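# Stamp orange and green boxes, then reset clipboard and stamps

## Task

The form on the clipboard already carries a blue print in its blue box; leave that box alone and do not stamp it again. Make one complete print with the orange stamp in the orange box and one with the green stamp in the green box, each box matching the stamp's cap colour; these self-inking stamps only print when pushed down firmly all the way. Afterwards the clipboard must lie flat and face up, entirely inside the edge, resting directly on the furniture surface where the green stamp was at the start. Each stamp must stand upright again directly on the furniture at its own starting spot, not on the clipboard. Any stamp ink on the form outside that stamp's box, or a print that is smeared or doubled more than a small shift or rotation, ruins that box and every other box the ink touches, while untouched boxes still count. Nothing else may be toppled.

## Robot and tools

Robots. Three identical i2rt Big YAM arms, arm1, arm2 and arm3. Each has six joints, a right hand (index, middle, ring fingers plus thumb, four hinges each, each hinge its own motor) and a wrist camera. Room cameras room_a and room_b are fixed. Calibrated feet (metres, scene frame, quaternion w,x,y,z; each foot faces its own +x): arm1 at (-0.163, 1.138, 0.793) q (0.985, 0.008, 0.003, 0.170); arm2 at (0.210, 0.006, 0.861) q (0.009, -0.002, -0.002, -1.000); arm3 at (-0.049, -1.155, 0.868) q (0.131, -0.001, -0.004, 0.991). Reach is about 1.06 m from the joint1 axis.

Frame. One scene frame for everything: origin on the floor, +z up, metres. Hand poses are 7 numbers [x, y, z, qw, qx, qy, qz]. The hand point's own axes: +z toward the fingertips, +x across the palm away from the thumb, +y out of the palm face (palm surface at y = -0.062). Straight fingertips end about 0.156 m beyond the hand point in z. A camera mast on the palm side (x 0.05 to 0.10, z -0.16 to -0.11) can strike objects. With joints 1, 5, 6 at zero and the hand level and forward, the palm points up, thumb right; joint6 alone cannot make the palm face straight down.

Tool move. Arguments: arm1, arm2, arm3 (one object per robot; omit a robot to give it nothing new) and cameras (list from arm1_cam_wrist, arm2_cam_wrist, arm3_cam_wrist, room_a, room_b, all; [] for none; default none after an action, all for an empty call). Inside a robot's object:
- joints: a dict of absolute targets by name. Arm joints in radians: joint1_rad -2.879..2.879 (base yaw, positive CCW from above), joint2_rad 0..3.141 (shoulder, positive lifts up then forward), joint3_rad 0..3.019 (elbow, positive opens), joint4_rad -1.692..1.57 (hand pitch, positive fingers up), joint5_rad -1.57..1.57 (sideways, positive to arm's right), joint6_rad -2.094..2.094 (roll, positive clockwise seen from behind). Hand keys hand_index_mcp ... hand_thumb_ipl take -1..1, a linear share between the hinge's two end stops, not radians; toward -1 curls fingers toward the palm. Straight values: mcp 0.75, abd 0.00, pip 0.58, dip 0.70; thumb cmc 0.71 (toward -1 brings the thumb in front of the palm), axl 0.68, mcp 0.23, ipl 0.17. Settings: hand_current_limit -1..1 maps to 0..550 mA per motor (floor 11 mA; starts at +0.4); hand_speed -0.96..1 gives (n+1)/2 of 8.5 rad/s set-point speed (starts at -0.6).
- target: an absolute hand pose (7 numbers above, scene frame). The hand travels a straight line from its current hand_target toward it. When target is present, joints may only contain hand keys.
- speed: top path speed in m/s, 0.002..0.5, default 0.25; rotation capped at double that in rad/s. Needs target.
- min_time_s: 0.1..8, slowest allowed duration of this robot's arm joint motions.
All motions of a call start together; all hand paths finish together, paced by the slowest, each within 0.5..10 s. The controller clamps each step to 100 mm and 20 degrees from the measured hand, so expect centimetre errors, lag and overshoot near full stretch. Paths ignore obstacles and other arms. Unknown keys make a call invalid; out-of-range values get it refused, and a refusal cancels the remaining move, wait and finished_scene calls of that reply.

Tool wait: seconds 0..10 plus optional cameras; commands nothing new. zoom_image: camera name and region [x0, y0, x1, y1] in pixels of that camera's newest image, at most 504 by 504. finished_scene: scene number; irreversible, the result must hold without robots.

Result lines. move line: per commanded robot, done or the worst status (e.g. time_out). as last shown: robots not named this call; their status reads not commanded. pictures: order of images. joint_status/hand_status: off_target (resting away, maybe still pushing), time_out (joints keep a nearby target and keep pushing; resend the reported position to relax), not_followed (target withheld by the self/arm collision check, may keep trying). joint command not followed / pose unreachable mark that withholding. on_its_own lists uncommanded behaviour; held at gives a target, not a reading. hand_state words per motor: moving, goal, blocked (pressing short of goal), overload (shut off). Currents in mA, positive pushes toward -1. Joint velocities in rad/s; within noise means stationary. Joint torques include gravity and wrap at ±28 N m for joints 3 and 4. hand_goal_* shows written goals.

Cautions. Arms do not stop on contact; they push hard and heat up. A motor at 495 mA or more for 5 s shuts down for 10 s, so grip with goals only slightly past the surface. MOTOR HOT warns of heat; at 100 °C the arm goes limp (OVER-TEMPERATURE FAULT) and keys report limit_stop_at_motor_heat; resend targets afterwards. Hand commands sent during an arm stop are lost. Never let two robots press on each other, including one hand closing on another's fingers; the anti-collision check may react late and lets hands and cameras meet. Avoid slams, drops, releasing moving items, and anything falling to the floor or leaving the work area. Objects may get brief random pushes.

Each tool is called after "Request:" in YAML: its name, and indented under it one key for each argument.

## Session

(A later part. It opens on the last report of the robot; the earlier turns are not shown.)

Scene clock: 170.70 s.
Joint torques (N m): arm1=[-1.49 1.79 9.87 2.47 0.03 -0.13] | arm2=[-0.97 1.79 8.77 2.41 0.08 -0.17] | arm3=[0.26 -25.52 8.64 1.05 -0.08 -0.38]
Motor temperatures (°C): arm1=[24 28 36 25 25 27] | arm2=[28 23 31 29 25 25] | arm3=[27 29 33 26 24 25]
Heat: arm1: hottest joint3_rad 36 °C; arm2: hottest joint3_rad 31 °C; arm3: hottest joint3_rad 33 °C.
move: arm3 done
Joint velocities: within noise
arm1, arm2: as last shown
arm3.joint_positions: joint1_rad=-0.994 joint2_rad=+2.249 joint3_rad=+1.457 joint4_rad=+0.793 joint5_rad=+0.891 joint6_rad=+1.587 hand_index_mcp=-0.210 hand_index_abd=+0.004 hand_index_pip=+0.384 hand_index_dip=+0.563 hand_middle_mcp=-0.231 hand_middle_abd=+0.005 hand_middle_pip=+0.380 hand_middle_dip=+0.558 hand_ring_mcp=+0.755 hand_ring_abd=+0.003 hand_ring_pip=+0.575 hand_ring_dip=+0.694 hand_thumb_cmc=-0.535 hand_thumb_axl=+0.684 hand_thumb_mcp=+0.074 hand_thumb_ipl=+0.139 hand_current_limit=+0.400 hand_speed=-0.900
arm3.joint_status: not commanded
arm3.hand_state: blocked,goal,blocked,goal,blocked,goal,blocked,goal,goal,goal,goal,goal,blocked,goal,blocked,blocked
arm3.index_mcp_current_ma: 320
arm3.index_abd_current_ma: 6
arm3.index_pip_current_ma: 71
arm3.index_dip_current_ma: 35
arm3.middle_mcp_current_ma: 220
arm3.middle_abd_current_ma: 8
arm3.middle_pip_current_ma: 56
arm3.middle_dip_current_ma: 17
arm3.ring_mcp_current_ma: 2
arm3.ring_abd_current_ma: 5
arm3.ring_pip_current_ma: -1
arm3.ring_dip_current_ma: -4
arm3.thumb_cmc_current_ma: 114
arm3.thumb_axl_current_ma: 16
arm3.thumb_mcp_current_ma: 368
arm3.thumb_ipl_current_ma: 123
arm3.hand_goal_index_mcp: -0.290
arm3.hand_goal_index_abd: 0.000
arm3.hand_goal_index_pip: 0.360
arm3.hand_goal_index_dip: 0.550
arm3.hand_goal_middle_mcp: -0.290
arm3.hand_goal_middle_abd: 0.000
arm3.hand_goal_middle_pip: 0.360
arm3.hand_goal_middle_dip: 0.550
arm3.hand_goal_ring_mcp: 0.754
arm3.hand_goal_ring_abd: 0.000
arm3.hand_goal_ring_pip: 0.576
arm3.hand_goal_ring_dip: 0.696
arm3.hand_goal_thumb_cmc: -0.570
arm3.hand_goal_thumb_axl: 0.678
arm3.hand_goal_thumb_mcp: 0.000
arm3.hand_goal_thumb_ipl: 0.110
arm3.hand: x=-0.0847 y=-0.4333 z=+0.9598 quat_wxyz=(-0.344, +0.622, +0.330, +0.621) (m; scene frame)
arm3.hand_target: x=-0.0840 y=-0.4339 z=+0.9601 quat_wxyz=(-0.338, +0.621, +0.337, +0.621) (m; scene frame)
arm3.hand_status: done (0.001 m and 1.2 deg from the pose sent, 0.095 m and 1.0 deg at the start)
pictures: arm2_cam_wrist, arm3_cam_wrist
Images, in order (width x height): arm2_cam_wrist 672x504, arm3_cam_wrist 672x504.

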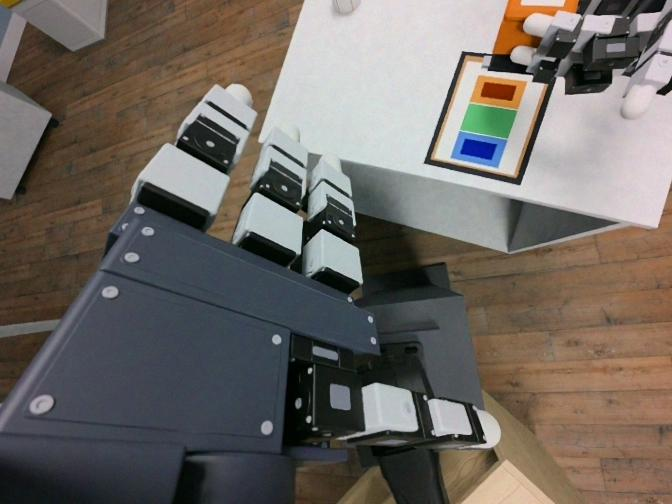

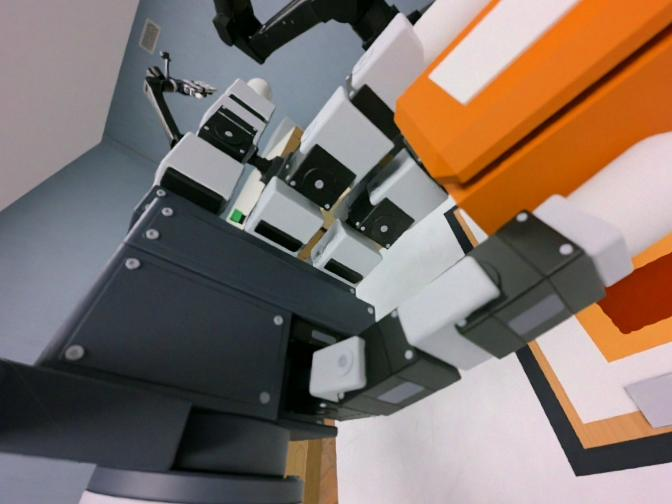

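Request:
move:
  arm3: {"target": [-0.3, -0.366, 0.95, 0.3374, -0.6214, -0.3374, -0.6214], "speed": 0.15}
  cameras: ["arm2_cam_wrist", "arm3_cam_wrist"]

Request:
zoom_image:
  camera: "arm2_cam_wrist"
  region: [425, 20, 595, 190]

Scene clock: 176.07 s.
Joint torques (N m): arm1=[-1.55 1.79 9.87 2.5 0.02 -0.14] | arm2=[-1.03 1.85 8.79 2.43 0.08 -0.16] | arm3=[-0.21 -28.86 15.68 0.76 0.21 -0.37]
Motor temperatures (°C): arm1=[24 28 36 25 25 27] | arm2=[28 23 31 29 25 25] | arm3=[27 29 33 26 24 25]
Heat: arm1: hottest joint3_rad 36 °C; arm2: hottest joint3_rad 31 °C; arm3: hottest joint3_rad 33 °C.
move: arm3 off_target
Joint velocities: within noise
arm1, arm2: as last shown
arm3.joint_positions: joint1_rad=-0.758 joint2_rad=+2.597 joint3_rad=+2.136 joint4_rad=+0.424 joint5_rad=+1.115 joint6_rad=+1.594 hand_index_mcp=-0.210 hand_index_abd=+0.004 hand_index_pip=+0.385 hand_index_dip=+0.564 hand_middle_mcp=-0.232 hand_middle_abd=+0.005 hand_middle_pip=+0.380 hand_middle_dip=+0.558 hand_ring_mcp=+0.755 hand_ring_abd=+0.003 hand_ring_pip=+0.575 hand_ring_dip=+0.694 hand_thumb_cmc=-0.533 hand_thumb_axl=+0.684 hand_thumb_mcp=+0.074 hand_thumb_ipl=+0.139 hand_current_limit=+0.400 hand_speed=-0.900
arm3.joint_status: not commanded
arm3.hand_state: blocked,goal,blocked,goal,blocked,goal,blocked,goal,goal,goal,goal,goal,blocked,goal,blocked,blocked
arm3.index_mcp_current_ma: 320
arm3.index_abd_current_ma: 6
arm3.index_pip_current_ma: 72
arm3.index_dip_current_ma: 35
arm3.middle_mcp_current_ma: 215
arm3.middle_abd_current_ma: 8
arm3.middle_pip_current_ma: 56
arm3.middle_dip_current_ma: 17
arm3.ring_mcp_current_ma: 2
arm3.ring_abd_current_ma: 5
arm3.ring_pip_current_ma: -1
arm3.ring_dip_current_ma: -4
arm3.thumb_cmc_current_ma: 119
arm3.thumb_axl_current_ma: 17
arm3.thumb_mcp_current_ma: 368
arm3.thumb_ipl_current_ma: 123
arm3.hand_goal_index_mcp: -0.290
arm3.hand_goal_index_abd: 0.000
arm3.hand_goal_index_pip: 0.360
arm3.hand_goal_index_dip: 0.550
arm3.hand_goal_middle_mcp: -0.290
arm3.hand_goal_middle_abd: 0.000
arm3.hand_goal_middle_pip: 0.360
arm3.hand_goal_middle_dip: 0.550
arm3.hand_goal_ring_mcp: 0.754
arm3.hand_goal_ring_abd: 0.000
arm3.hand_goal_ring_pip: 0.576
arm3.hand_goal_ring_dip: 0.696
arm3.hand_goal_thumb_cmc: -0.570
arm3.hand_goal_thumb_axl: 0.678
arm3.hand_goal_thumb_mcp: 0.000
arm3.hand_goal_thumb_ipl: 0.110
arm3.hand: x=-0.2998 y=-0.3748 z=+0.9441 quat_wxyz=(-0.336, +0.621, +0.345, +0.619) (m; scene frame)
arm3.hand_target: x=-0.2996 y=-0.3666 z=+0.9499 quat_wxyz=(-0.338, +0.621, +0.338, +0.621) (m; scene frame)
arm3.hand_status: off_target (0.011 m and 0.9 deg from the pose sent, 0.226 m and 1.1 deg at the start)
pictures: arm2_cam_wrist, arm3_cam_wrist
Images, in order (width x height): arm2_cam_wrist 672x504, arm3_cam_wrist 672x504.

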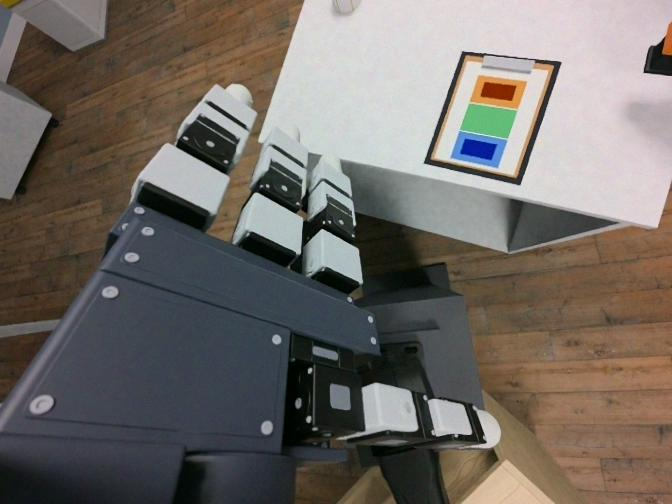

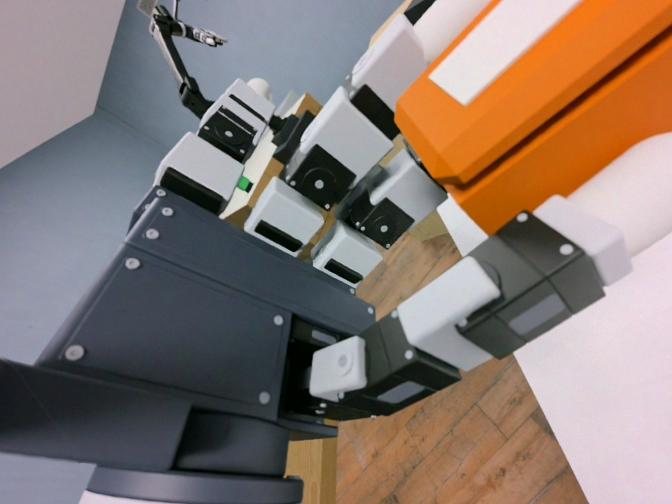

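Scaled by 2.965 from the camera's 672x504 image, which has a finer 960x720 frame.

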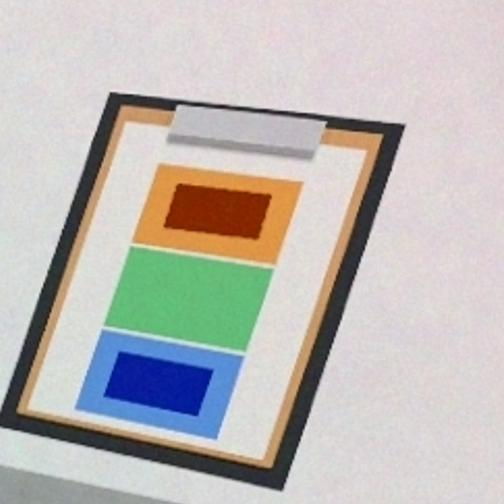

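Request:
move:
  arm3: {"target": [-0.3, -0.368, 0.872, 0.3374, -0.6214, -0.3374, -0.6214], "speed": 0.1}
  cameras: ["arm3_cam_wrist"]

Scene clock: 180.33 s.
Joint torques (N m): arm1=[-1.55 1.85 9.88 2.5 0.03 -0.13] | arm2=[-0.97 1.85 8.77 2.41 0.08 -0.16] | arm3=[-0.09 -28.86 14.82 2.1 0.22 -0.36]
Motor temperatures (°C): arm1=[24 28 36 25 25 27] | arm2=[28 23 31 29 25 25] | arm3=[27 30 33 26 24 25]
Heat: arm1: hottest joint3_rad 36 °C; arm2: hottest joint3_rad 31 °C; arm3: hottest joint3_rad 33 °C.
move: arm3 off_target
Joint velocities: within noise
arm1, arm2: as last shown
arm3.joint_positions: joint1_rad=-0.758 joint2_rad=+2.722 joint3_rad=+2.178 joint4_rad=+0.474 joint5_rad=+1.117 joint6_rad=+1.596 hand_index_mcp=-0.211 hand_index_abd=+0.002 hand_index_pip=+0.385 hand_index_dip=+0.564 hand_middle_mcp=-0.234 hand_middle_abd=+0.002 hand_middle_pip=+0.386 hand_middle_dip=+0.560 hand_ring_mcp=+0.755 hand_ring_abd=+0.003 hand_ring_pip=+0.575 hand_ring_dip=+0.694 hand_thumb_cmc=-0.537 hand_thumb_axl=+0.683 hand_thumb_mcp=+0.074 hand_thumb_ipl=+0.139 hand_current_limit=+0.400 hand_speed=-0.900
arm3.joint_status: not commanded
arm3.hand_state: blocked,goal,blocked,goal,blocked,goal,blocked,goal,goal,goal,goal,goal,blocked,goal,blocked,blocked
arm3.index_mcp_current_ma: 315
arm3.index_abd_current_ma: 3
arm3.index_pip_current_ma: 74
arm3.index_dip_current_ma: 37
arm3.middle_mcp_current_ma: 207
arm3.middle_abd_current_ma: 3
arm3.middle_pip_current_ma: 76
arm3.middle_dip_current_ma: 25
arm3.ring_mcp_current_ma: 1
arm3.ring_abd_current_ma: 5
arm3.ring_pip_current_ma: -1
arm3.ring_dip_current_ma: -4
arm3.thumb_cmc_current_ma: 104
arm3.thumb_axl_current_ma: 14
arm3.thumb_mcp_current_ma: 368
arm3.thumb_ipl_current_ma: 123
arm3.hand_goal_index_mcp: -0.290
arm3.hand_goal_index_abd: 0.000
arm3.hand_goal_index_pip: 0.360
arm3.hand_goal_index_dip: 0.550
arm3.hand_goal_middle_mcp: -0.290
arm3.hand_goal_middle_abd: 0.000
arm3.hand_goal_middle_pip: 0.360
arm3.hand_goal_middle_dip: 0.550
arm3.hand_goal_ring_mcp: 0.754
arm3.hand_goal_ring_abd: 0.000
arm3.hand_goal_ring_pip: 0.576
arm3.hand_goal_ring_dip: 0.696
arm3.hand_goal_thumb_cmc: -0.570
arm3.hand_goal_thumb_axl: 0.678
arm3.hand_goal_thumb_mcp: 0.000
arm3.hand_goal_thumb_ipl: 0.110
arm3.hand: x=-0.2983 y=-0.3762 z=+0.8679 quat_wxyz=(-0.324, +0.621, +0.355, +0.619) (m; scene frame)
arm3.hand_target: x=-0.2996 y=-0.3686 z=+0.8721 quat_wxyz=(-0.338, +0.622, +0.338, +0.621) (m; scene frame)
arm3.hand_status: off_target (0.009 m and 2.5 deg from the pose sent, 0.073 m and 0.9 deg at the start)
pictures: arm3_cam_wrist
Images, in order (width x height): arm3_cam_wrist 672x504.

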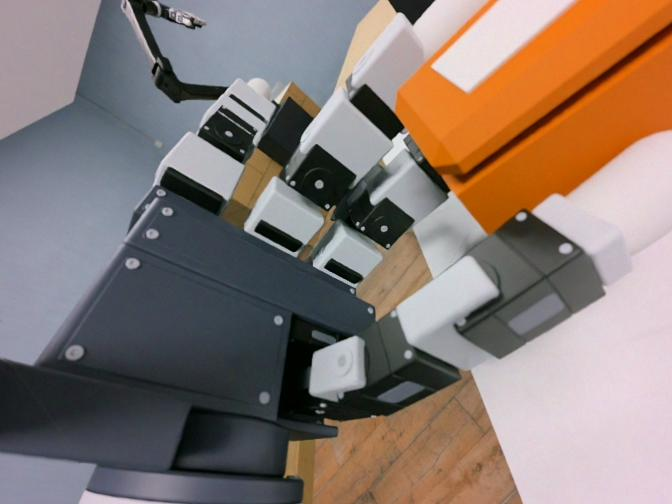

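Request:
move:
  arm3: {"target": [-0.3, -0.368, 0.8605, 0.3374, -0.6214, -0.3374, -0.6214], "speed": 0.05}
  cameras: ["arm2_cam_wrist", "arm3_cam_wrist"]

Request:
zoom_image:
  camera: "arm2_cam_wrist"
  region: [572, 0, 672, 100]

Scene clock: 181.43 s.
Joint torques (N m): arm1=[-1.55 1.79 9.89 2.45 0.02 -0.13] | arm2=[-0.97 1.79 8.77 2.4 0.08 -0.17] | arm3=[-0.09 -27.87 14.57 2.15 0.15 -0.35]
Motor temperatures (°C): arm1=[24 28 36 25 25 27] | arm2=[28 23 31 29 25 25] | arm3=[27 30 34 26 24 25]
Heat: arm1: hottest joint3_rad 36 °C; arm2: hottest joint3_rad 31 °C; arm3: hottest joint3_rad 34 °C.
move: arm3 done
Joint velocities: within noise
arm1.joint_positions: joint1_rad=+0.539 joint2_rad=+0.634 joint3_rad=+1.406 joint4_rad=-1.334 joint5_rad=-0.069 joint6_rad=+1.110 hand_index_mcp=+0.754 hand_index_abd=+0.000 hand_index_pip=+0.577 hand_index_dip=+0.696 hand_middle_mcp=+0.754 hand_middle_abd=+0.000 hand_middle_pip=+0.577 hand_middle_dip=+0.696 hand_ring_mcp=+0.754 hand_ring_abd=+0.000 hand_ring_pip=+0.577 hand_ring_dip=+0.696 hand_thumb_cmc=+0.714 hand_thumb_axl=+0.677 hand_thumb_mcp=+0.226 hand_thumb_ipl=+0.168 hand_current_limit=+0.400 hand_speed=-0.600
arm1.joint_status: not commanded
arm1.hand_state: goal,goal,goal,goal,goal,goal,goal,goal,goal,goal,goal,goal,goal,goal,goal,goal
arm1.index_mcp_current_ma: 0
arm1.index_abd_current_ma: 0
arm1.index_pip_current_ma: 0
arm1.index_dip_current_ma: 0
arm1.middle_mcp_current_ma: 0
arm1.middle_abd_current_ma: 0
arm1.middle_pip_current_ma: 0
arm1.middle_dip_current_ma: 0
arm1.ring_mcp_current_ma: 0
arm1.ring_abd_current_ma: 0
arm1.ring_pip_current_ma: 0
arm1.ring_dip_current_ma: 0
arm1.thumb_cmc_current_ma: 0
arm1.thumb_axl_current_ma: 0
arm1.thumb_mcp_current_ma: 0
arm1.thumb_ipl_current_ma: 0
arm1.hand_goal_index_mcp: 0.754
arm1.hand_goal_index_abd: 0.000
arm1.hand_goal_index_pip: 0.576
arm1.hand_goal_index_dip: 0.696
arm1.hand_goal_middle_mcp: 0.754
arm1.hand_goal_middle_abd: 0.000
arm1.hand_goal_middle_pip: 0.576
arm1.hand_goal_middle_dip: 0.696
arm1.hand_goal_ring_mcp: 0.754
arm1.hand_goal_ring_abd: 0.000
arm1.hand_goal_ring_pip: 0.576
arm1.hand_goal_ring_dip: 0.696
arm1.hand_goal_thumb_cmc: 0.714
arm1.hand_goal_thumb_axl: 0.678
arm1.hand_goal_thumb_mcp: 0.226
arm1.hand_goal_thumb_ipl: 0.168
arm1.hand: x=+0.0601 y=+1.2783 z=+1.3493 quat_wxyz=(-0.137, +0.676, +0.553, +0.467) (m; scene frame)
arm1.hand_target: x=+0.0586 y=+1.2762 z=+1.3602 quat_wxyz=(-0.139, +0.671, +0.550, +0.478) (m; scene frame)
arm1.hand_status: not commanded
arm2.joint_positions: joint1_rad=+1.820 joint2_rad=+0.271 joint3_rad=+0.773 joint4_rad=-1.104 joint5_rad=+0.113 joint6_rad=+1.139 hand_index_mcp=+0.756 hand_index_abd=+0.001 hand_index_pip=+0.577 hand_index_dip=+0.696 hand_middle_mcp=+0.756 hand_middle_abd=+0.001 hand_middle_pip=+0.577 hand_middle_dip=+0.696 hand_ring_mcp=+0.756 hand_ring_abd=+0.001 hand_ring_pip=+0.577 hand_ring_dip=+0.696 hand_thumb_cmc=+0.715 hand_thumb_axl=+0.677 hand_thumb_mcp=+0.225 hand_thumb_ipl=+0.168 hand_current_limit=+0.400 hand_speed=-0.600
arm2.joint_status: not commanded
arm2.hand_state: goal,goal,goal,goal,goal,goal,goal,goal,goal,goal,goal,goal,goal,goal,goal,goal
arm2.index_mcp_current_ma: 7
arm2.index_abd_current_ma: 2
arm2.index_pip_current_ma: 2
arm2.index_dip_current_ma: 0
arm2.middle_mcp_current_ma: 7
arm2.middle_abd_current_ma: 2
arm2.middle_pip_current_ma: 2
arm2.middle_dip_current_ma: 0
arm2.ring_mcp_current_ma: 8
arm2.ring_abd_current_ma: 2
arm2.ring_pip_current_ma: 2
arm2.ring_dip_current_ma: 0
arm2.thumb_cmc_current_ma: 4
arm2.thumb_axl_current_ma: -3
arm2.thumb_mcp_current_ma: -3
arm2.thumb_ipl_current_ma: -1
arm2.hand_goal_index_mcp: 0.754
arm2.hand_goal_index_abd: 0.000
arm2.hand_goal_index_pip: 0.576
arm2.hand_goal_index_dip: 0.696
arm2.hand_goal_middle_mcp: 0.754
arm2.hand_goal_middle_abd: 0.000
arm2.hand_goal_middle_pip: 0.576
arm2.hand_goal_middle_dip: 0.696
arm2.hand_goal_ring_mcp: 0.754
arm2.hand_goal_ring_abd: 0.000
arm2.hand_goal_ring_pip: 0.576
arm2.hand_goal_ring_dip: 0.696
arm2.hand_goal_thumb_cmc: 0.714
arm2.hand_goal_thumb_axl: 0.678
arm2.hand_goal_thumb_mcp: 0.226
arm2.hand_goal_thumb_ipl: 0.168
arm2.hand: x=+0.1657 y=-0.2270 z=+1.2214 quat_wxyz=(+0.390, +0.789, -0.395, +0.262) (m; scene frame)
arm2.hand_target: x=+0.1637 y=-0.2274 z=+1.2301 quat_wxyz=(+0.403, +0.782, -0.392, +0.268) (m; scene frame)
arm2.hand_status: not commanded
arm3.joint_positions: joint1_rad=-0.758 joint2_rad=+2.731 joint3_rad=+2.194 joint4_rad=+0.481 joint5_rad=+1.118 joint6_rad=+1.595 hand_index_mcp=-0.211 hand_index_abd=+0.003 hand_index_pip=+0.385 hand_index_dip=+0.564 hand_middle_mcp=-0.234 hand_middle_abd=+0.002 hand_middle_pip=+0.386 hand_middle_dip=+0.560 hand_ring_mcp=+0.755 hand_ring_abd=+0.003 hand_ring_pip=+0.575 hand_ring_dip=+0.694 hand_thumb_cmc=-0.537 hand_thumb_axl=+0.683 hand_thumb_mcp=+0.074 hand_thumb_ipl=+0.139 hand_current_limit=+0.400 hand_speed=-0.900
arm3.joint_status: not commanded
arm3.hand_state: blocked,goal,blocked,goal,blocked,goal,blocked,goal,goal,goal,goal,goal,blocked,goal,blocked,blocked
arm3.index_mcp_current_ma: 313
arm3.index_abd_current_ma: 4
arm3.index_pip_current_ma: 74
arm3.index_dip_current_ma: 38
arm3.middle_mcp_current_ma: 207
arm3.middle_abd_current_ma: 3
arm3.middle_pip_current_ma: 76
arm3.middle_dip_current_ma: 25
arm3.ring_mcp_current_ma: 1
arm3.ring_abd_current_ma: 5
arm3.ring_pip_current_ma: -1
arm3.ring_dip_current_ma: -4
arm3.thumb_cmc_current_ma: 103
arm3.thumb_axl_current_ma: 14
arm3.thumb_mcp_current_ma: 368
arm3.thumb_ipl_current_ma: 123
arm3.hand_goal_index_mcp: -0.290
arm3.hand_goal_index_abd: 0.000
arm3.hand_goal_index_pip: 0.360
arm3.hand_goal_index_dip: 0.550
arm3.hand_goal_middle_mcp: -0.290
arm3.hand_goal_middle_abd: 0.000
arm3.hand_goal_middle_pip: 0.360
arm3.hand_goal_middle_dip: 0.550
arm3.hand_goal_ring_mcp: 0.754
arm3.hand_goal_ring_abd: 0.000
arm3.hand_goal_ring_pip: 0.576
arm3.hand_goal_ring_dip: 0.696
arm3.hand_goal_thumb_cmc: -0.570
arm3.hand_goal_thumb_axl: 0.678
arm3.hand_goal_thumb_mcp: 0.000
arm3.hand_goal_thumb_ipl: 0.110
arm3.hand: x=-0.2994 y=-0.3743 z=+0.8675 quat_wxyz=(-0.329, +0.621, +0.350, +0.620) (m; scene frame)
arm3.hand_target: x=-0.2996 y=-0.3686 z=+0.8605 quat_wxyz=(-0.338, +0.622, +0.338, +0.621) (m; scene frame)
arm3.hand_status: done (0.009 m and 1.8 deg from the pose sent, 0.011 m and 2.5 deg at the start)
pictures: arm2_cam_wrist, arm3_cam_wrist
Images, in order (width x height): arm2_cam_wrist 672x504, arm3_cam_wrist 672x504.

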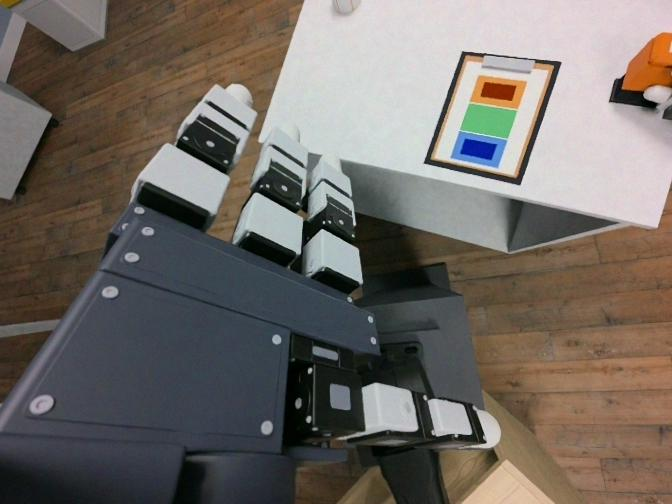

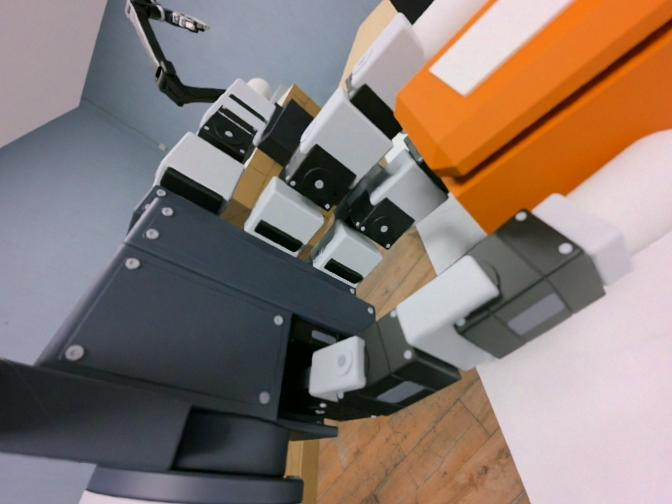

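Scaled by 5.040 from the camera's 672x504 image, which has a finer 960x720 frame.

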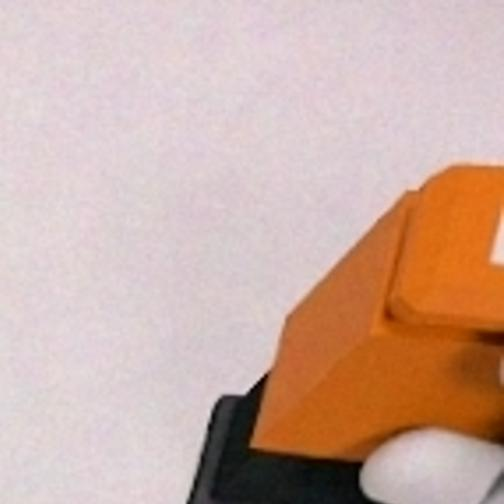

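Request:
move:
  arm3: {"target": [-0.3, -0.368, 0.854, 0.3374, -0.6214, -0.3374, -0.6214], "speed": 0.05}
  cameras: ["arm2_cam_wrist"]

Request:
zoom_image:
  camera: "arm2_cam_wrist"
  region: [572, 20, 672, 140]

Scene clock: 182.57 s.
Joint torques (N m): arm1=[-1.55 1.85 9.85 2.48 0.02 -0.14] | arm2=[-1.03 1.79 8.76 2.4 0.08 -0.17] | arm3=[-0.03 -27.52 14.35 2.15 0.12 -0.26]
Motor temperatures (°C): arm1=[24 28 36 25 25 27] | arm2=[28 23 31 29 25 25] | arm3=[27 30 34 26 24 25]
Heat: arm1: hottest joint3_rad 36 °C; arm2: hottest joint3_rad 31 °C; arm3: hottest joint3_rad 34 °C.
move: arm3 off_target
Joint velocities: within noise
arm1, arm2: as last shown
arm3.joint_positions: joint1_rad=-0.758 joint2_rad=+2.738 joint3_rad=+2.202 joint4_rad=+0.487 joint5_rad=+1.119 joint6_rad=+1.586 hand_index_mcp=-0.212 hand_index_abd=+0.001 hand_index_pip=+0.385 hand_index_dip=+0.564 hand_middle_mcp=-0.234 hand_middle_abd=-0.001 hand_middle_pip=+0.387 hand_middle_dip=+0.560 hand_ring_mcp=+0.755 hand_ring_abd=+0.003 hand_ring_pip=+0.575 hand_ring_dip=+0.694 hand_thumb_cmc=-0.542 hand_thumb_axl=+0.683 hand_thumb_mcp=+0.074 hand_thumb_ipl=+0.139 hand_current_limit=+0.400 hand_speed=-0.900
arm3.joint_status: not commanded
arm3.hand_state: blocked,goal,blocked,goal,blocked,goal,blocked,goal,goal,goal,goal,goal,blocked,goal,blocked,blocked
arm3.index_mcp_current_ma: 308
arm3.index_abd_current_ma: 2
arm3.index_pip_current_ma: 74
arm3.index_dip_current_ma: 38
arm3.middle_mcp_current_ma: 207
arm3.middle_abd_current_ma: -1
arm3.middle_pip_current_ma: 79
arm3.middle_dip_current_ma: 25
arm3.ring_mcp_current_ma: 1
arm3.ring_abd_current_ma: 5
arm3.ring_pip_current_ma: -1
arm3.ring_dip_current_ma: -4
arm3.thumb_cmc_current_ma: 85
arm3.thumb_axl_current_ma: 14
arm3.thumb_mcp_current_ma: 368
arm3.thumb_ipl_current_ma: 123
arm3.hand_goal_index_mcp: -0.290
arm3.hand_goal_index_abd: 0.000
arm3.hand_goal_index_pip: 0.360
arm3.hand_goal_index_dip: 0.550
arm3.hand_goal_middle_mcp: -0.290
arm3.hand_goal_middle_abd: 0.000
arm3.hand_goal_middle_pip: 0.360
arm3.hand_goal_middle_dip: 0.550
arm3.hand_goal_ring_mcp: 0.754
arm3.hand_goal_ring_abd: 0.000
arm3.hand_goal_ring_pip: 0.576
arm3.hand_goal_ring_dip: 0.696
arm3.hand_goal_thumb_cmc: -0.570
arm3.hand_goal_thumb_axl: 0.678
arm3.hand_goal_thumb_mcp: 0.000
arm3.hand_goal_thumb_ipl: 0.110
arm3.hand: x=-0.2998 y=-0.3735 z=+0.8667 quat_wxyz=(-0.328, +0.620, +0.350, +0.621) (m; scene frame)
arm3.hand_target: x=-0.2996 y=-0.3688 z=+0.8543 quat_wxyz=(-0.338, +0.622, +0.338, +0.621) (m; scene frame)
arm3.hand_status: off_target (0.014 m and 1.8 deg from the pose sent, 0.015 m and 1.8 deg at the start)
pictures: arm2_cam_wrist
Images, in order (width x height): arm2_cam_wrist 672x504.

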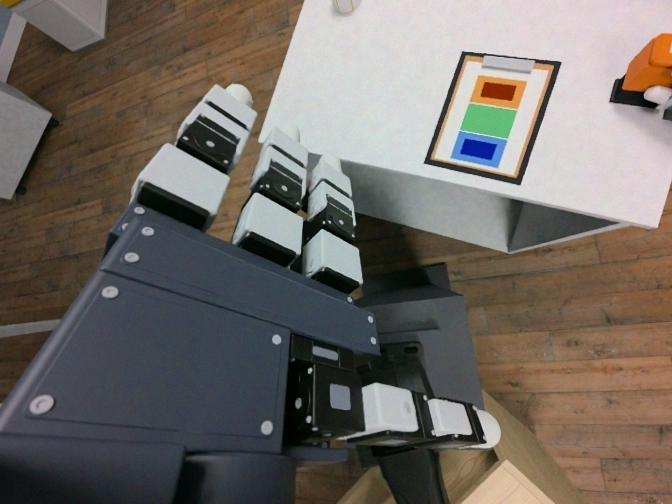

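Scaled by 4.200 from the camera's 672x504 image, which has a finer 960x720 frame.

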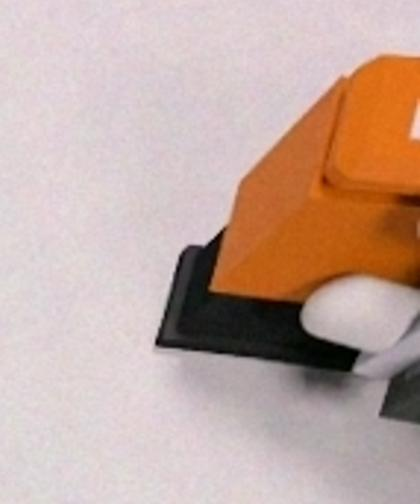

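Request:
move:
  arm3: {"joints": {"hand_index_mcp": -0.18, "hand_middle_mcp": -0.2, "hand_thumb_mcp": 0.09, "hand_thumb_ipl": 0.15}}

Request:
move:
  arm3: {"joints": {"hand_index_mcp": -0.03, "hand_middle_mcp": -0.03, "hand_thumb_mcp": 0.17, "hand_thumb_ipl": 0.168}}
  cameras: ["arm2_cam_wrist", "arm3_cam_wrist"]

Request:
zoom_image:
  camera: "arm2_cam_wrist"
  region: [572, 20, 672, 140]

Scene clock: 183.50 s.
Joint torques (N m): arm1=[-1.61 1.73 9.85 2.47 0.02 -0.14] | arm2=[-0.97 1.85 8.79 2.43 0.08 -0.17] | arm3=[0.03 -27.81 14.34 2.07 0.13 -0.25]
Motor temperatures (°C): arm1=[24 28 36 25 25 27] | arm2=[28 23 31 29 25 25] | arm3=[27 30 34 26 24 25]
Heat: arm1: hottest joint3_rad 36 °C; arm2: hottest joint3_rad 31 °C; arm3: hottest joint3_rad 34 °C.
move: arm3 done
Joint velocities: within noise
arm1, arm2: as last shown
arm3.joint_positions: joint1_rad=-0.758 joint2_rad=+2.742 joint3_rad=+2.202 joint4_rad=+0.490 joint5_rad=+1.119 joint6_rad=+1.586 hand_index_mcp=-0.182 hand_index_abd=+0.003 hand_index_pip=+0.363 hand_index_dip=+0.553 hand_middle_mcp=-0.197 hand_middle_abd=+0.001 hand_middle_pip=+0.368 hand_middle_dip=+0.554 hand_ring_mcp=+0.755 hand_ring_abd=+0.003 hand_ring_pip=+0.575 hand_ring_dip=+0.694 hand_thumb_cmc=-0.549 hand_thumb_axl=+0.682 hand_thumb_mcp=+0.088 hand_thumb_ipl=+0.152 hand_current_limit=+0.400 hand_speed=-0.900
arm3.joint_status: all done
arm3.hand_state: goal,goal,goal,goal,goal,goal,goal,goal,goal,goal,goal,goal,blocked,goal,goal,goal
arm3.index_mcp_current_ma: -3
arm3.index_abd_current_ma: 5
arm3.index_pip_current_ma: 5
arm3.index_dip_current_ma: 5
arm3.middle_mcp_current_ma: 7
arm3.middle_abd_current_ma: 1
arm3.middle_pip_current_ma: 18
arm3.middle_dip_current_ma: 8
arm3.ring_mcp_current_ma: 1
arm3.ring_abd_current_ma: 5
arm3.ring_pip_current_ma: -1
arm3.ring_dip_current_ma: -4
arm3.thumb_cmc_current_ma: 61
arm3.thumb_axl_current_ma: 11
arm3.thumb_mcp_current_ma: -6
arm3.thumb_ipl_current_ma: 5
arm3.hand_goal_index_mcp: -0.180
arm3.hand_goal_index_abd: 0.000
arm3.hand_goal_index_pip: 0.360
arm3.hand_goal_index_dip: 0.550
arm3.hand_goal_middle_mcp: -0.200
arm3.hand_goal_middle_abd: 0.000
arm3.hand_goal_middle_pip: 0.360
arm3.hand_goal_middle_dip: 0.550
arm3.hand_goal_ring_mcp: 0.754
arm3.hand_goal_ring_abd: 0.000
arm3.hand_goal_ring_pip: 0.576
arm3.hand_goal_ring_dip: 0.696
arm3.hand_goal_thumb_cmc: -0.570
arm3.hand_goal_thumb_axl: 0.678
arm3.hand_goal_thumb_mcp: 0.090
arm3.hand_goal_thumb_ipl: 0.150
arm3.hand: x=-0.2996 y=-0.3738 z=+0.8640 quat_wxyz=(-0.328, +0.620, +0.350, +0.621) (m; scene frame)
arm3.hand_target: x=-0.2996 y=-0.3688 z=+0.8542 quat_wxyz=(-0.338, +0.622, +0.338, +0.621) (m; scene frame)
arm3.hand_status: not commanded
pictures: none

Scene clock: 184.43 s.
Joint torques (N m): arm1=[-1.61 1.79 9.84 2.47 0.03 -0.14] | arm2=[-1.03 1.9 8.77 2.4 0.08 -0.16] | arm3=[-0.03 -27.87 14.37 2.11 0.12 -0.24]
Motor temperatures (°C): arm1=[24 28 36 25 25 27] | arm2=[28 23 31 29 25 25] | arm3=[27 30 34 26 24 25]
Heat: arm1: hottest joint3_rad 36 °C; arm2: hottest joint3_rad 31 °C; arm3: hottest joint3_rad 34 °C.
move: arm3 done
Joint velocities: within noise
arm1, arm2: as last shown
arm3.joint_positions: joint1_rad=-0.758 joint2_rad=+2.742 joint3_rad=+2.202 joint4_rad=+0.490 joint5_rad=+1.119 joint6_rad=+1.586 hand_index_mcp=-0.032 hand_index_abd=+0.003 hand_index_pip=+0.362 hand_index_dip=+0.553 hand_middle_mcp=-0.032 hand_middle_abd=+0.001 hand_middle_pip=+0.363 hand_middle_dip=+0.552 hand_ring_mcp=+0.755 hand_ring_abd=+0.003 hand_ring_pip=+0.575 hand_ring_dip=+0.694 hand_thumb_cmc=-0.549 hand_thumb_axl=+0.681 hand_thumb_mcp=+0.168 hand_thumb_ipl=+0.166 hand_current_limit=+0.400 hand_speed=-0.900
arm3.joint_status: all done
arm3.hand_state: goal,goal,goal,goal,goal,goal,goal,goal,goal,goal,goal,goal,blocked,goal,goal,goal
arm3.index_mcp_current_ma: -3
arm3.index_abd_current_ma: 5
arm3.index_pip_current_ma: 4
arm3.index_dip_current_ma: 5
arm3.middle_mcp_current_ma: -4
arm3.middle_abd_current_ma: 2
arm3.middle_pip_current_ma: 7
arm3.middle_dip_current_ma: 5
arm3.ring_mcp_current_ma: 1
arm3.ring_abd_current_ma: 5
arm3.ring_pip_current_ma: -1
arm3.ring_dip_current_ma: -4
arm3.thumb_cmc_current_ma: 61
arm3.thumb_axl_current_ma: 8
arm3.thumb_mcp_current_ma: -6
arm3.thumb_ipl_current_ma: -5
arm3.hand_goal_index_mcp: -0.030
arm3.hand_goal_index_abd: 0.000
arm3.hand_goal_index_pip: 0.360
arm3.hand_goal_index_dip: 0.550
arm3.hand_goal_middle_mcp: -0.030
arm3.hand_goal_middle_abd: 0.000
arm3.hand_goal_middle_pip: 0.360
arm3.hand_goal_middle_dip: 0.550
arm3.hand_goal_ring_mcp: 0.754
arm3.hand_goal_ring_abd: 0.000
arm3.hand_goal_ring_pip: 0.576
arm3.hand_goal_ring_dip: 0.696
arm3.hand_goal_thumb_cmc: -0.570
arm3.hand_goal_thumb_axl: 0.678
arm3.hand_goal_thumb_mcp: 0.170
arm3.hand_goal_thumb_ipl: 0.168
arm3.hand: x=-0.2996 y=-0.3738 z=+0.8640 quat_wxyz=(-0.328, +0.620, +0.350, +0.621) (m; scene frame)
arm3.hand_target: x=-0.2996 y=-0.3688 z=+0.8542 quat_wxyz=(-0.338, +0.622, +0.338, +0.621) (m; scene frame)
arm3.hand_status: not commanded
pictures: arm2_cam_wrist, arm3_cam_wrist
Images, in order (width x height): arm2_cam_wrist 672x504, arm3_cam_wrist 672x504.

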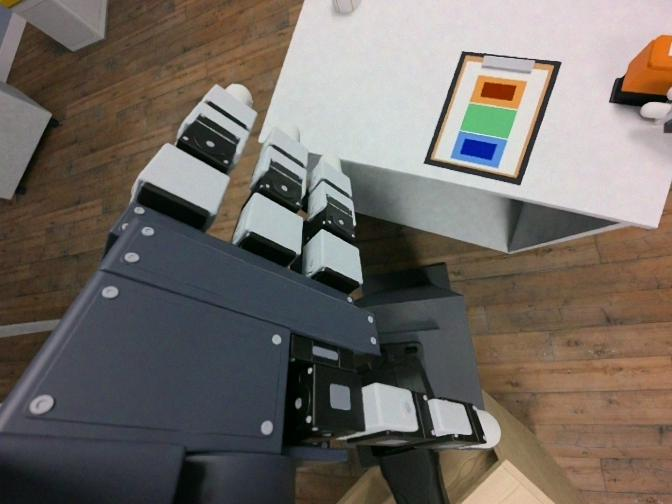

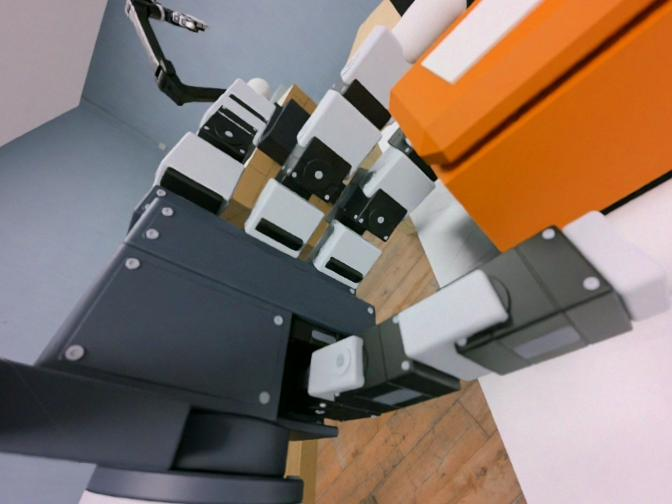

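Scaled by 4.200 from the camera's 672x504 image, which has a finer 960x720 frame.

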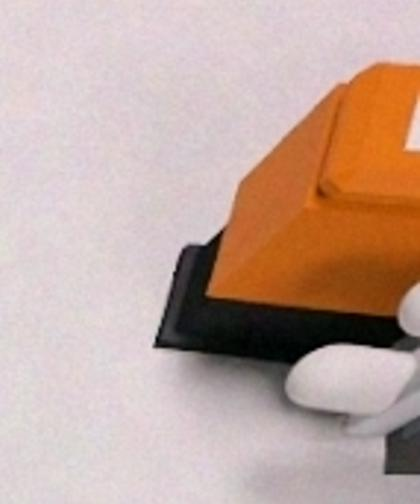

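Request:
move:
  arm3: {"target": [-0.4, -0.303, 0.875, 0.3374, -0.6214, -0.3374, -0.6214], "speed": 0.12}
  cameras: ["arm2_cam_wrist", "arm3_cam_wrist"]

Scene clock: 186.20 s.
Joint torques (N m): arm1=[-1.61 1.73 9.85 2.47 0.03 -0.14] | arm2=[-0.97 1.79 8.76 2.41 0.08 -0.17] | arm3=[0.26 -31.27 16.5 1.01 -0.05 -0.16]
Motor temperatures (°C): arm1=[24 28 36 25 25 27] | arm2=[28 23 31 29 25 25] | arm3=[27 30 34 26 24 25]
Heat: arm1: hottest joint3_rad 36 °C; arm2: hottest joint3_rad 31 °C; arm3: hottest joint3_rad 34 °C.
move: arm3 off_target
Joint velocities: within noise
arm1, arm2: as last shown
arm3.joint_positions: joint1_rad=-0.712 joint2_rad=+3.045 joint3_rad=+2.879 joint4_rad=+0.118 joint5_rad=+0.893 joint6_rad=+1.635 hand_index_mcp=-0.031 hand_index_abd=+0.003 hand_index_pip=+0.362 hand_index_dip=+0.553 hand_middle_mcp=-0.031 hand_middle_abd=+0.002 hand_middle_pip=+0.363 hand_middle_dip=+0.552 hand_ring_mcp=+0.755 hand_ring_abd=+0.003 hand_ring_pip=+0.575 hand_ring_dip=+0.694 hand_thumb_cmc=-0.550 hand_thumb_axl=+0.681 hand_thumb_mcp=+0.170 hand_thumb_ipl=+0.167 hand_current_limit=+0.400 hand_speed=-0.900
arm3.joint_status: not commanded
arm3.hand_state: goal,goal,goal,goal,goal,goal,goal,goal,goal,goal,goal,goal,goal,goal,goal,goal
arm3.index_mcp_current_ma: -1
arm3.index_abd_current_ma: 5
arm3.index_pip_current_ma: 4
arm3.index_dip_current_ma: 5
arm3.middle_mcp_current_ma: -2
arm3.middle_abd_current_ma: 3
arm3.middle_pip_current_ma: 6
arm3.middle_dip_current_ma: 4
arm3.ring_mcp_current_ma: 1
arm3.ring_abd_current_ma: 5
arm3.ring_pip_current_ma: -1
arm3.ring_dip_current_ma: -4
arm3.thumb_cmc_current_ma: 57
arm3.thumb_axl_current_ma: 7
arm3.thumb_mcp_current_ma: 0
arm3.thumb_ipl_current_ma: -2
arm3.hand_goal_index_mcp: -0.030
arm3.hand_goal_index_abd: 0.000
arm3.hand_goal_index_pip: 0.360
arm3.hand_goal_index_dip: 0.550
arm3.hand_goal_middle_mcp: -0.030
arm3.hand_goal_middle_abd: 0.000
arm3.hand_goal_middle_pip: 0.360
arm3.hand_goal_middle_dip: 0.550
arm3.hand_goal_ring_mcp: 0.754
arm3.hand_goal_ring_abd: 0.000
arm3.hand_goal_ring_pip: 0.576
arm3.hand_goal_ring_dip: 0.696
arm3.hand_goal_thumb_cmc: -0.570
arm3.hand_goal_thumb_axl: 0.678
arm3.hand_goal_thumb_mcp: 0.170
arm3.hand_goal_thumb_ipl: 0.168
arm3.hand: x=-0.3969 y=-0.3056 z=+0.8751 quat_wxyz=(-0.423, +0.580, +0.417, +0.557) (m; scene frame)
arm3.hand_target: x=-0.3988 y=-0.3046 z=+0.8753 quat_wxyz=(-0.430, +0.582, +0.412, +0.554) (m; scene frame)
arm3.hand_status: off_target (0.004 m and 16.0 deg from the pose sent, 0.123 m and 1.9 deg at the start; a joint's target at an end of its range on 28 of 49 steps)
pictures: arm2_cam_wrist, arm3_cam_wrist
Images, in order (width x height): arm2_cam_wrist 672x504, arm3_cam_wrist 672x504.

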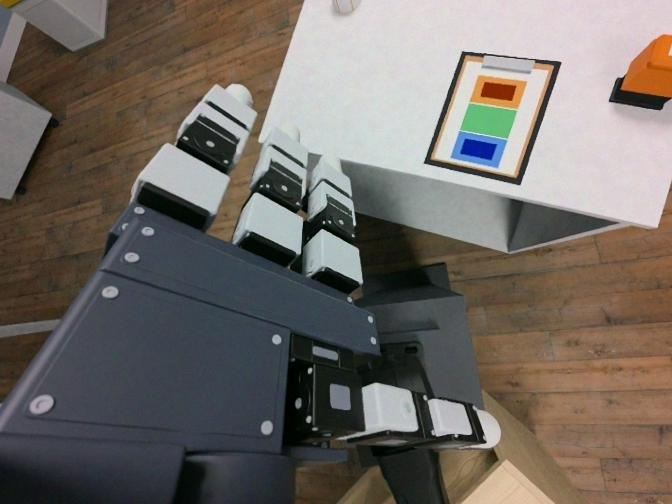

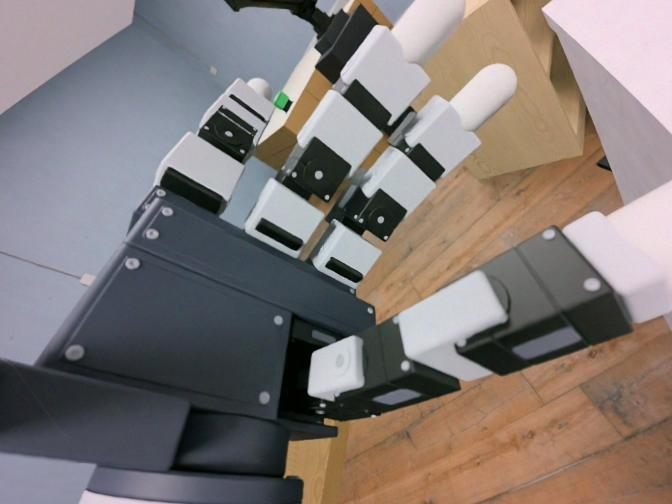

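Request:
move:
  arm3: {"target": [-0.36, -0.33, 1.08, 0.3374, -0.6214, -0.3374, -0.6214], "speed": 0.25}

Request:
move:
  arm3: {"joints": {"joint1_rad": -1.29, "joint2_rad": 1.9, "joint3_rad": 1.6, "joint4_rad": 0.0, "joint5_rad": 0.3, "joint6_rad": 0.0, "hand_index_mcp": 0.754, "hand_index_pip": 0.577, "hand_index_dip": 0.696, "hand_middle_mcp": 0.754, "hand_middle_pip": 0.577, "hand_middle_dip": 0.696, "hand_speed": -0.6}, "min_time_s": 3}
  cameras: ["arm2_cam_wrist", "room_a"]

Scene clock: 188.70 s.
Joint torques (N m): arm1=[-1.55 1.79 9.85 2.48 0.02 -0.13] | arm2=[-1.03 1.85 8.77 2.41 0.08 -0.17] | arm3=[-0.26 -31.5 15.83 0.8 0.13 -0.39]
Motor temperatures (°C): arm1=[24 28 36 25 25 27] | arm2=[28 23 31 29 25 25] | arm3=[27 31 34 26 24 25]
Heat: arm1: hottest joint3_rad 36 °C; arm2: hottest joint3_rad 31 °C; arm3: hottest joint3_rad 34 °C.
move: arm3 off_target
Joint velocities: within noise
arm1, arm2: as last shown
arm3.joint_positions: joint1_rad=-0.721 joint2_rad=+2.800 joint3_rad=+2.886 joint4_rad=-0.078 joint5_rad=+1.095 joint6_rad=+1.568 hand_index_mcp=-0.030 hand_index_abd=+0.003 hand_index_pip=+0.362 hand_index_dip=+0.553 hand_middle_mcp=-0.031 hand_middle_abd=+0.002 hand_middle_pip=+0.363 hand_middle_dip=+0.552 hand_ring_mcp=+0.755 hand_ring_abd=+0.003 hand_ring_pip=+0.575 hand_ring_dip=+0.694 hand_thumb_cmc=-0.550 hand_thumb_axl=+0.681 hand_thumb_mcp=+0.170 hand_thumb_ipl=+0.167 hand_current_limit=+0.400 hand_speed=-0.900
arm3.joint_status: not commanded
arm3.hand_state: goal,goal,goal,goal,goal,goal,goal,goal,goal,goal,goal,goal,goal,goal,goal,goal
arm3.index_mcp_current_ma: -1
arm3.index_abd_current_ma: 5
arm3.index_pip_current_ma: 4
arm3.index_dip_current_ma: 5
arm3.middle_mcp_current_ma: -1
arm3.middle_abd_current_ma: 3
arm3.middle_pip_current_ma: 6
arm3.middle_dip_current_ma: 4
arm3.ring_mcp_current_ma: 1
arm3.ring_abd_current_ma: 5
arm3.ring_pip_current_ma: -1
arm3.ring_dip_current_ma: -4
arm3.thumb_cmc_current_ma: 57
arm3.thumb_axl_current_ma: 7
arm3.thumb_mcp_current_ma: 0
arm3.thumb_ipl_current_ma: -2
arm3.hand_goal_index_mcp: -0.030
arm3.hand_goal_index_abd: 0.000
arm3.hand_goal_index_pip: 0.360
arm3.hand_goal_index_dip: 0.550
arm3.hand_goal_middle_mcp: -0.030
arm3.hand_goal_middle_abd: 0.000
arm3.hand_goal_middle_pip: 0.360
arm3.hand_goal_middle_dip: 0.550
arm3.hand_goal_ring_mcp: 0.754
arm3.hand_goal_ring_abd: 0.000
arm3.hand_goal_ring_pip: 0.576
arm3.hand_goal_ring_dip: 0.696
arm3.hand_goal_thumb_cmc: -0.570
arm3.hand_goal_thumb_axl: 0.678
arm3.hand_goal_thumb_mcp: 0.170
arm3.hand_goal_thumb_ipl: 0.168
arm3.hand: x=-0.3641 y=-0.3329 z=+1.0774 quat_wxyz=(-0.362, +0.607, +0.355, +0.613) (m; scene frame)
arm3.hand_target: x=-0.3592 y=-0.3313 z=+1.0798 quat_wxyz=(-0.359, +0.607, +0.352, +0.615) (m; scene frame)
arm3.hand_status: off_target (0.006 m and 3.9 deg from the pose sent, 0.210 m and 16.0 deg at the start; a joint's target at an end of its range on 27 of 46 steps)
pictures: none

Scene clock: 192.37 s.
Joint torques (N m): arm1=[-1.55 1.73 9.85 2.47 0.03 -0.14] | arm2=[-1.03 1.85 8.79 2.41 0.08 -0.16] | arm3=[0.73 -23.65 11.62 3.07 -0.02 -0.1]
Motor temperatures (°C): arm1=[24 28 36 25 25 27] | arm2=[28 23 31 29 25 25] | arm3=[27 31 34 26 24 25]
Heat: arm1: hottest joint3_rad 36 °C; arm2: hottest joint3_rad 31 °C; arm3: hottest joint3_rad 34 °C.
move: arm3 done
Joint velocities: within noise
arm1, arm2: as last shown
arm3.joint_positions: joint1_rad=-1.295 joint2_rad=+1.895 joint3_rad=+1.608 joint4_rad=-0.023 joint5_rad=+0.304 joint6_rad=+0.011 hand_index_mcp=+0.761 hand_index_abd=+0.003 hand_index_pip=+0.578 hand_index_dip=+0.694 hand_middle_mcp=+0.762 hand_middle_abd=+0.002 hand_middle_pip=+0.578 hand_middle_dip=+0.694 hand_ring_mcp=+0.762 hand_ring_abd=+0.003 hand_ring_pip=+0.576 hand_ring_dip=+0.694 hand_thumb_cmc=-0.568 hand_thumb_axl=+0.680 hand_thumb_mcp=+0.170 hand_thumb_ipl=+0.167 hand_current_limit=+0.400 hand_speed=-0.600
arm3.joint_status: all done
arm3.hand_state: goal,goal,goal,goal,goal,goal,goal,goal,goal,goal,goal,goal,goal,goal,goal,goal
arm3.index_mcp_current_ma: 17
arm3.index_abd_current_ma: 4
arm3.index_pip_current_ma: 0
arm3.index_dip_current_ma: -4
arm3.middle_mcp_current_ma: 20
arm3.middle_abd_current_ma: 3
arm3.middle_pip_current_ma: 0
arm3.middle_dip_current_ma: -4
arm3.ring_mcp_current_ma: 19
arm3.ring_abd_current_ma: 5
arm3.ring_pip_current_ma: 0
arm3.ring_dip_current_ma: -4
arm3.thumb_cmc_current_ma: 4
arm3.thumb_axl_current_ma: 5
arm3.thumb_mcp_current_ma: 0
arm3.thumb_ipl_current_ma: -2
arm3.hand_goal_index_mcp: 0.754
arm3.hand_goal_index_abd: 0.000
arm3.hand_goal_index_pip: 0.578
arm3.hand_goal_index_dip: 0.696
arm3.hand_goal_middle_mcp: 0.754
arm3.hand_goal_middle_abd: 0.000
arm3.hand_goal_middle_pip: 0.578
arm3.hand_goal_middle_dip: 0.696
arm3.hand_goal_ring_mcp: 0.754
arm3.hand_goal_ring_abd: 0.000
arm3.hand_goal_ring_pip: 0.576
arm3.hand_goal_ring_dip: 0.696
arm3.hand_goal_thumb_cmc: -0.570
arm3.hand_goal_thumb_axl: 0.678
arm3.hand_goal_thumb_mcp: 0.170
arm3.hand_goal_thumb_ipl: 0.168
arm3.hand: x=+0.0147 y=-0.3362 z=+1.2430 quat_wxyz=(+0.117, +0.088, +0.796, +0.587) (m; scene frame)
arm3.hand_target: x=+0.0092 y=-0.3352 z=+1.2402 quat_wxyz=(+0.116, +0.081, +0.794, +0.591) (m; scene frame)
arm3.hand_status: not commanded
pictures: arm2_cam_wrist, room_a
Images, in order (width x height): arm2_cam_wrist 672x504, room_a 672x504.

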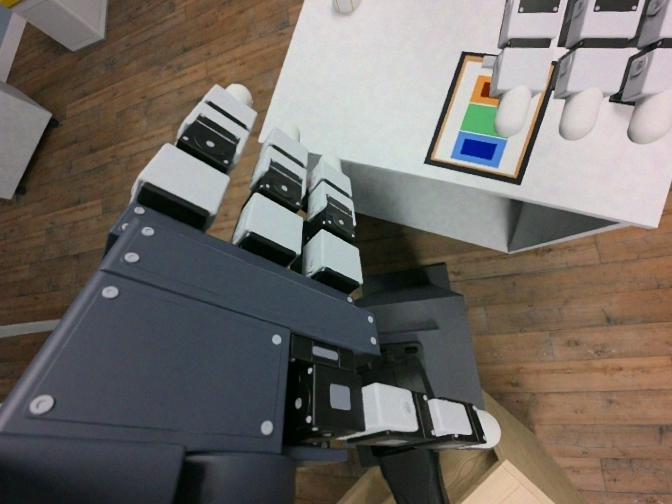

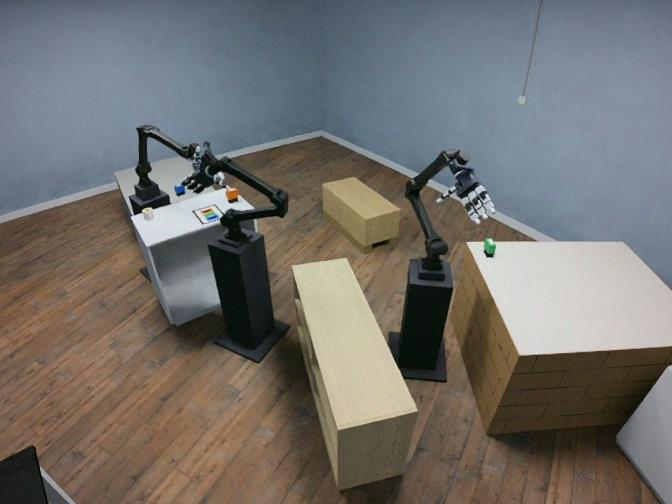

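Request:
move:
  arm3: {"target": [-0.125, -0.648, 1.08, 0.1234, 0.2370, 0.8548, 0.4449], "speed": 0.25}
  cameras: ["arm2_cam_wrist", "arm3_cam_wrist", "room_a"]

Scene clock: 194.97 s.
Joint torques (N m): arm1=[-1.55 1.79 9.87 2.48 0.02 -0.13] | arm2=[-1.03 1.79 8.79 2.41 0.08 -0.16] | arm3=[-0.03 -13.86 10.35 0.7 0.81 0.13]
Motor temperatures (°C): arm1=[24 28 36 25 25 27] | arm2=[28 23 31 29 25 25] | arm3=[27 31 34 26 24 25]
Heat: arm1: hottest joint3_rad 36 °C; arm2: hottest joint3_rad 31 °C; arm3: hottest joint3_rad 34 °C.
move: arm3 done
Joint velocities: within noise
arm1, arm2: as last shown
arm3.joint_positions: joint1_rad=-0.805 joint2_rad=+1.459 joint3_rad=+0.858 joint4_rad=-0.342 joint5_rad=+0.776 joint6_rad=+0.767 hand_index_mcp=+0.761 hand_index_abd=+0.002 hand_index_pip=+0.578 hand_index_dip=+0.694 hand_middle_mcp=+0.762 hand_middle_abd=+0.001 hand_middle_pip=+0.578 hand_middle_dip=+0.694 hand_ring_mcp=+0.762 hand_ring_abd=+0.002 hand_ring_pip=+0.576 hand_ring_dip=+0.694 hand_thumb_cmc=-0.569 hand_thumb_axl=+0.680 hand_thumb_mcp=+0.169 hand_thumb_ipl=+0.167 hand_current_limit=+0.400 hand_speed=-0.600
arm3.joint_status: not commanded
arm3.hand_state: goal,goal,goal,goal,goal,goal,goal,goal,goal,goal,goal,goal,goal,goal,goal,goal
arm3.index_mcp_current_ma: 17
arm3.index_abd_current_ma: 2
arm3.index_pip_current_ma: 0
arm3.index_dip_current_ma: -4
arm3.middle_mcp_current_ma: 21
arm3.middle_abd_current_ma: 2
arm3.middle_pip_current_ma: 0
arm3.middle_dip_current_ma: -4
arm3.ring_mcp_current_ma: 21
arm3.ring_abd_current_ma: 3
arm3.ring_pip_current_ma: 0
arm3.ring_dip_current_ma: -4
arm3.thumb_cmc_current_ma: 1
arm3.thumb_axl_current_ma: 5
arm3.thumb_mcp_current_ma: -1
arm3.thumb_ipl_current_ma: -2
arm3.hand_goal_index_mcp: 0.754
arm3.hand_goal_index_abd: 0.000
arm3.hand_goal_index_pip: 0.578
arm3.hand_goal_index_dip: 0.696
arm3.hand_goal_middle_mcp: 0.754
arm3.hand_goal_middle_abd: 0.000
arm3.hand_goal_middle_pip: 0.578
arm3.hand_goal_middle_dip: 0.696
arm3.hand_goal_ring_mcp: 0.754
arm3.hand_goal_ring_abd: 0.000
arm3.hand_goal_ring_pip: 0.576
arm3.hand_goal_ring_dip: 0.696
arm3.hand_goal_thumb_cmc: -0.570
arm3.hand_goal_thumb_axl: 0.678
arm3.hand_goal_thumb_mcp: 0.170
arm3.hand_goal_thumb_ipl: 0.168
arm3.hand: x=-0.1283 y=-0.6475 z=+1.0790 quat_wxyz=(+0.121, +0.232, +0.855, +0.447) (m; scene frame)
arm3.hand_target: x=-0.1250 y=-0.6480 z=+1.0801 quat_wxyz=(+0.123, +0.237, +0.855, +0.445) (m; scene frame)
arm3.hand_status: done (0.004 m and 0.7 deg from the pose sent, 0.379 m and 24.6 deg at the start)
pictures: arm2_cam_wrist, arm3_cam_wrist, room_a
Images, in order (width x height): arm2_cam_wrist 672x504, arm3_cam_wrist 672x504, room_a 672x504.

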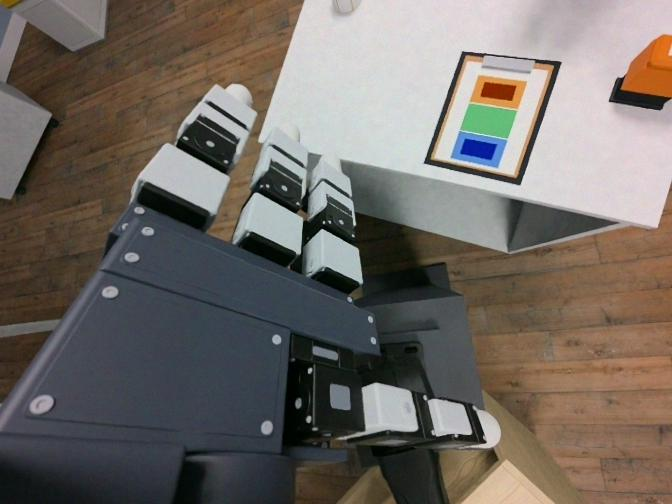

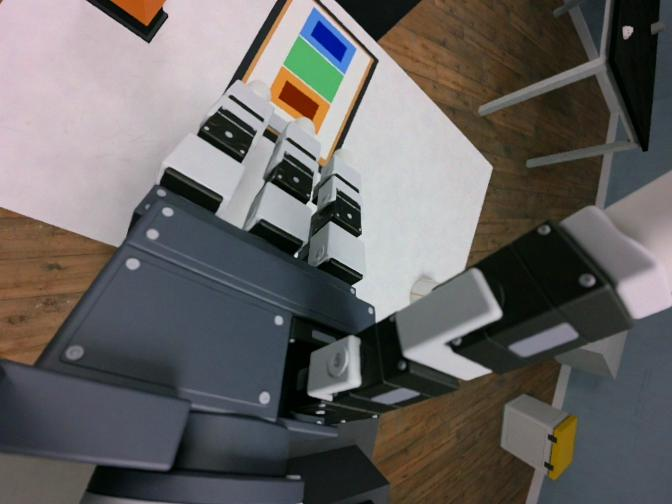

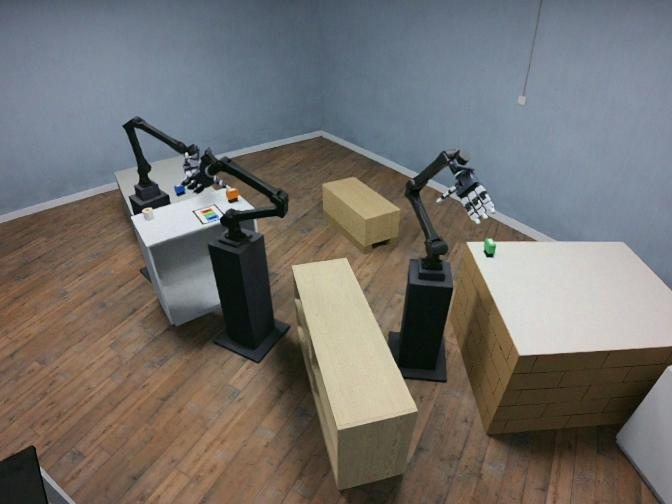

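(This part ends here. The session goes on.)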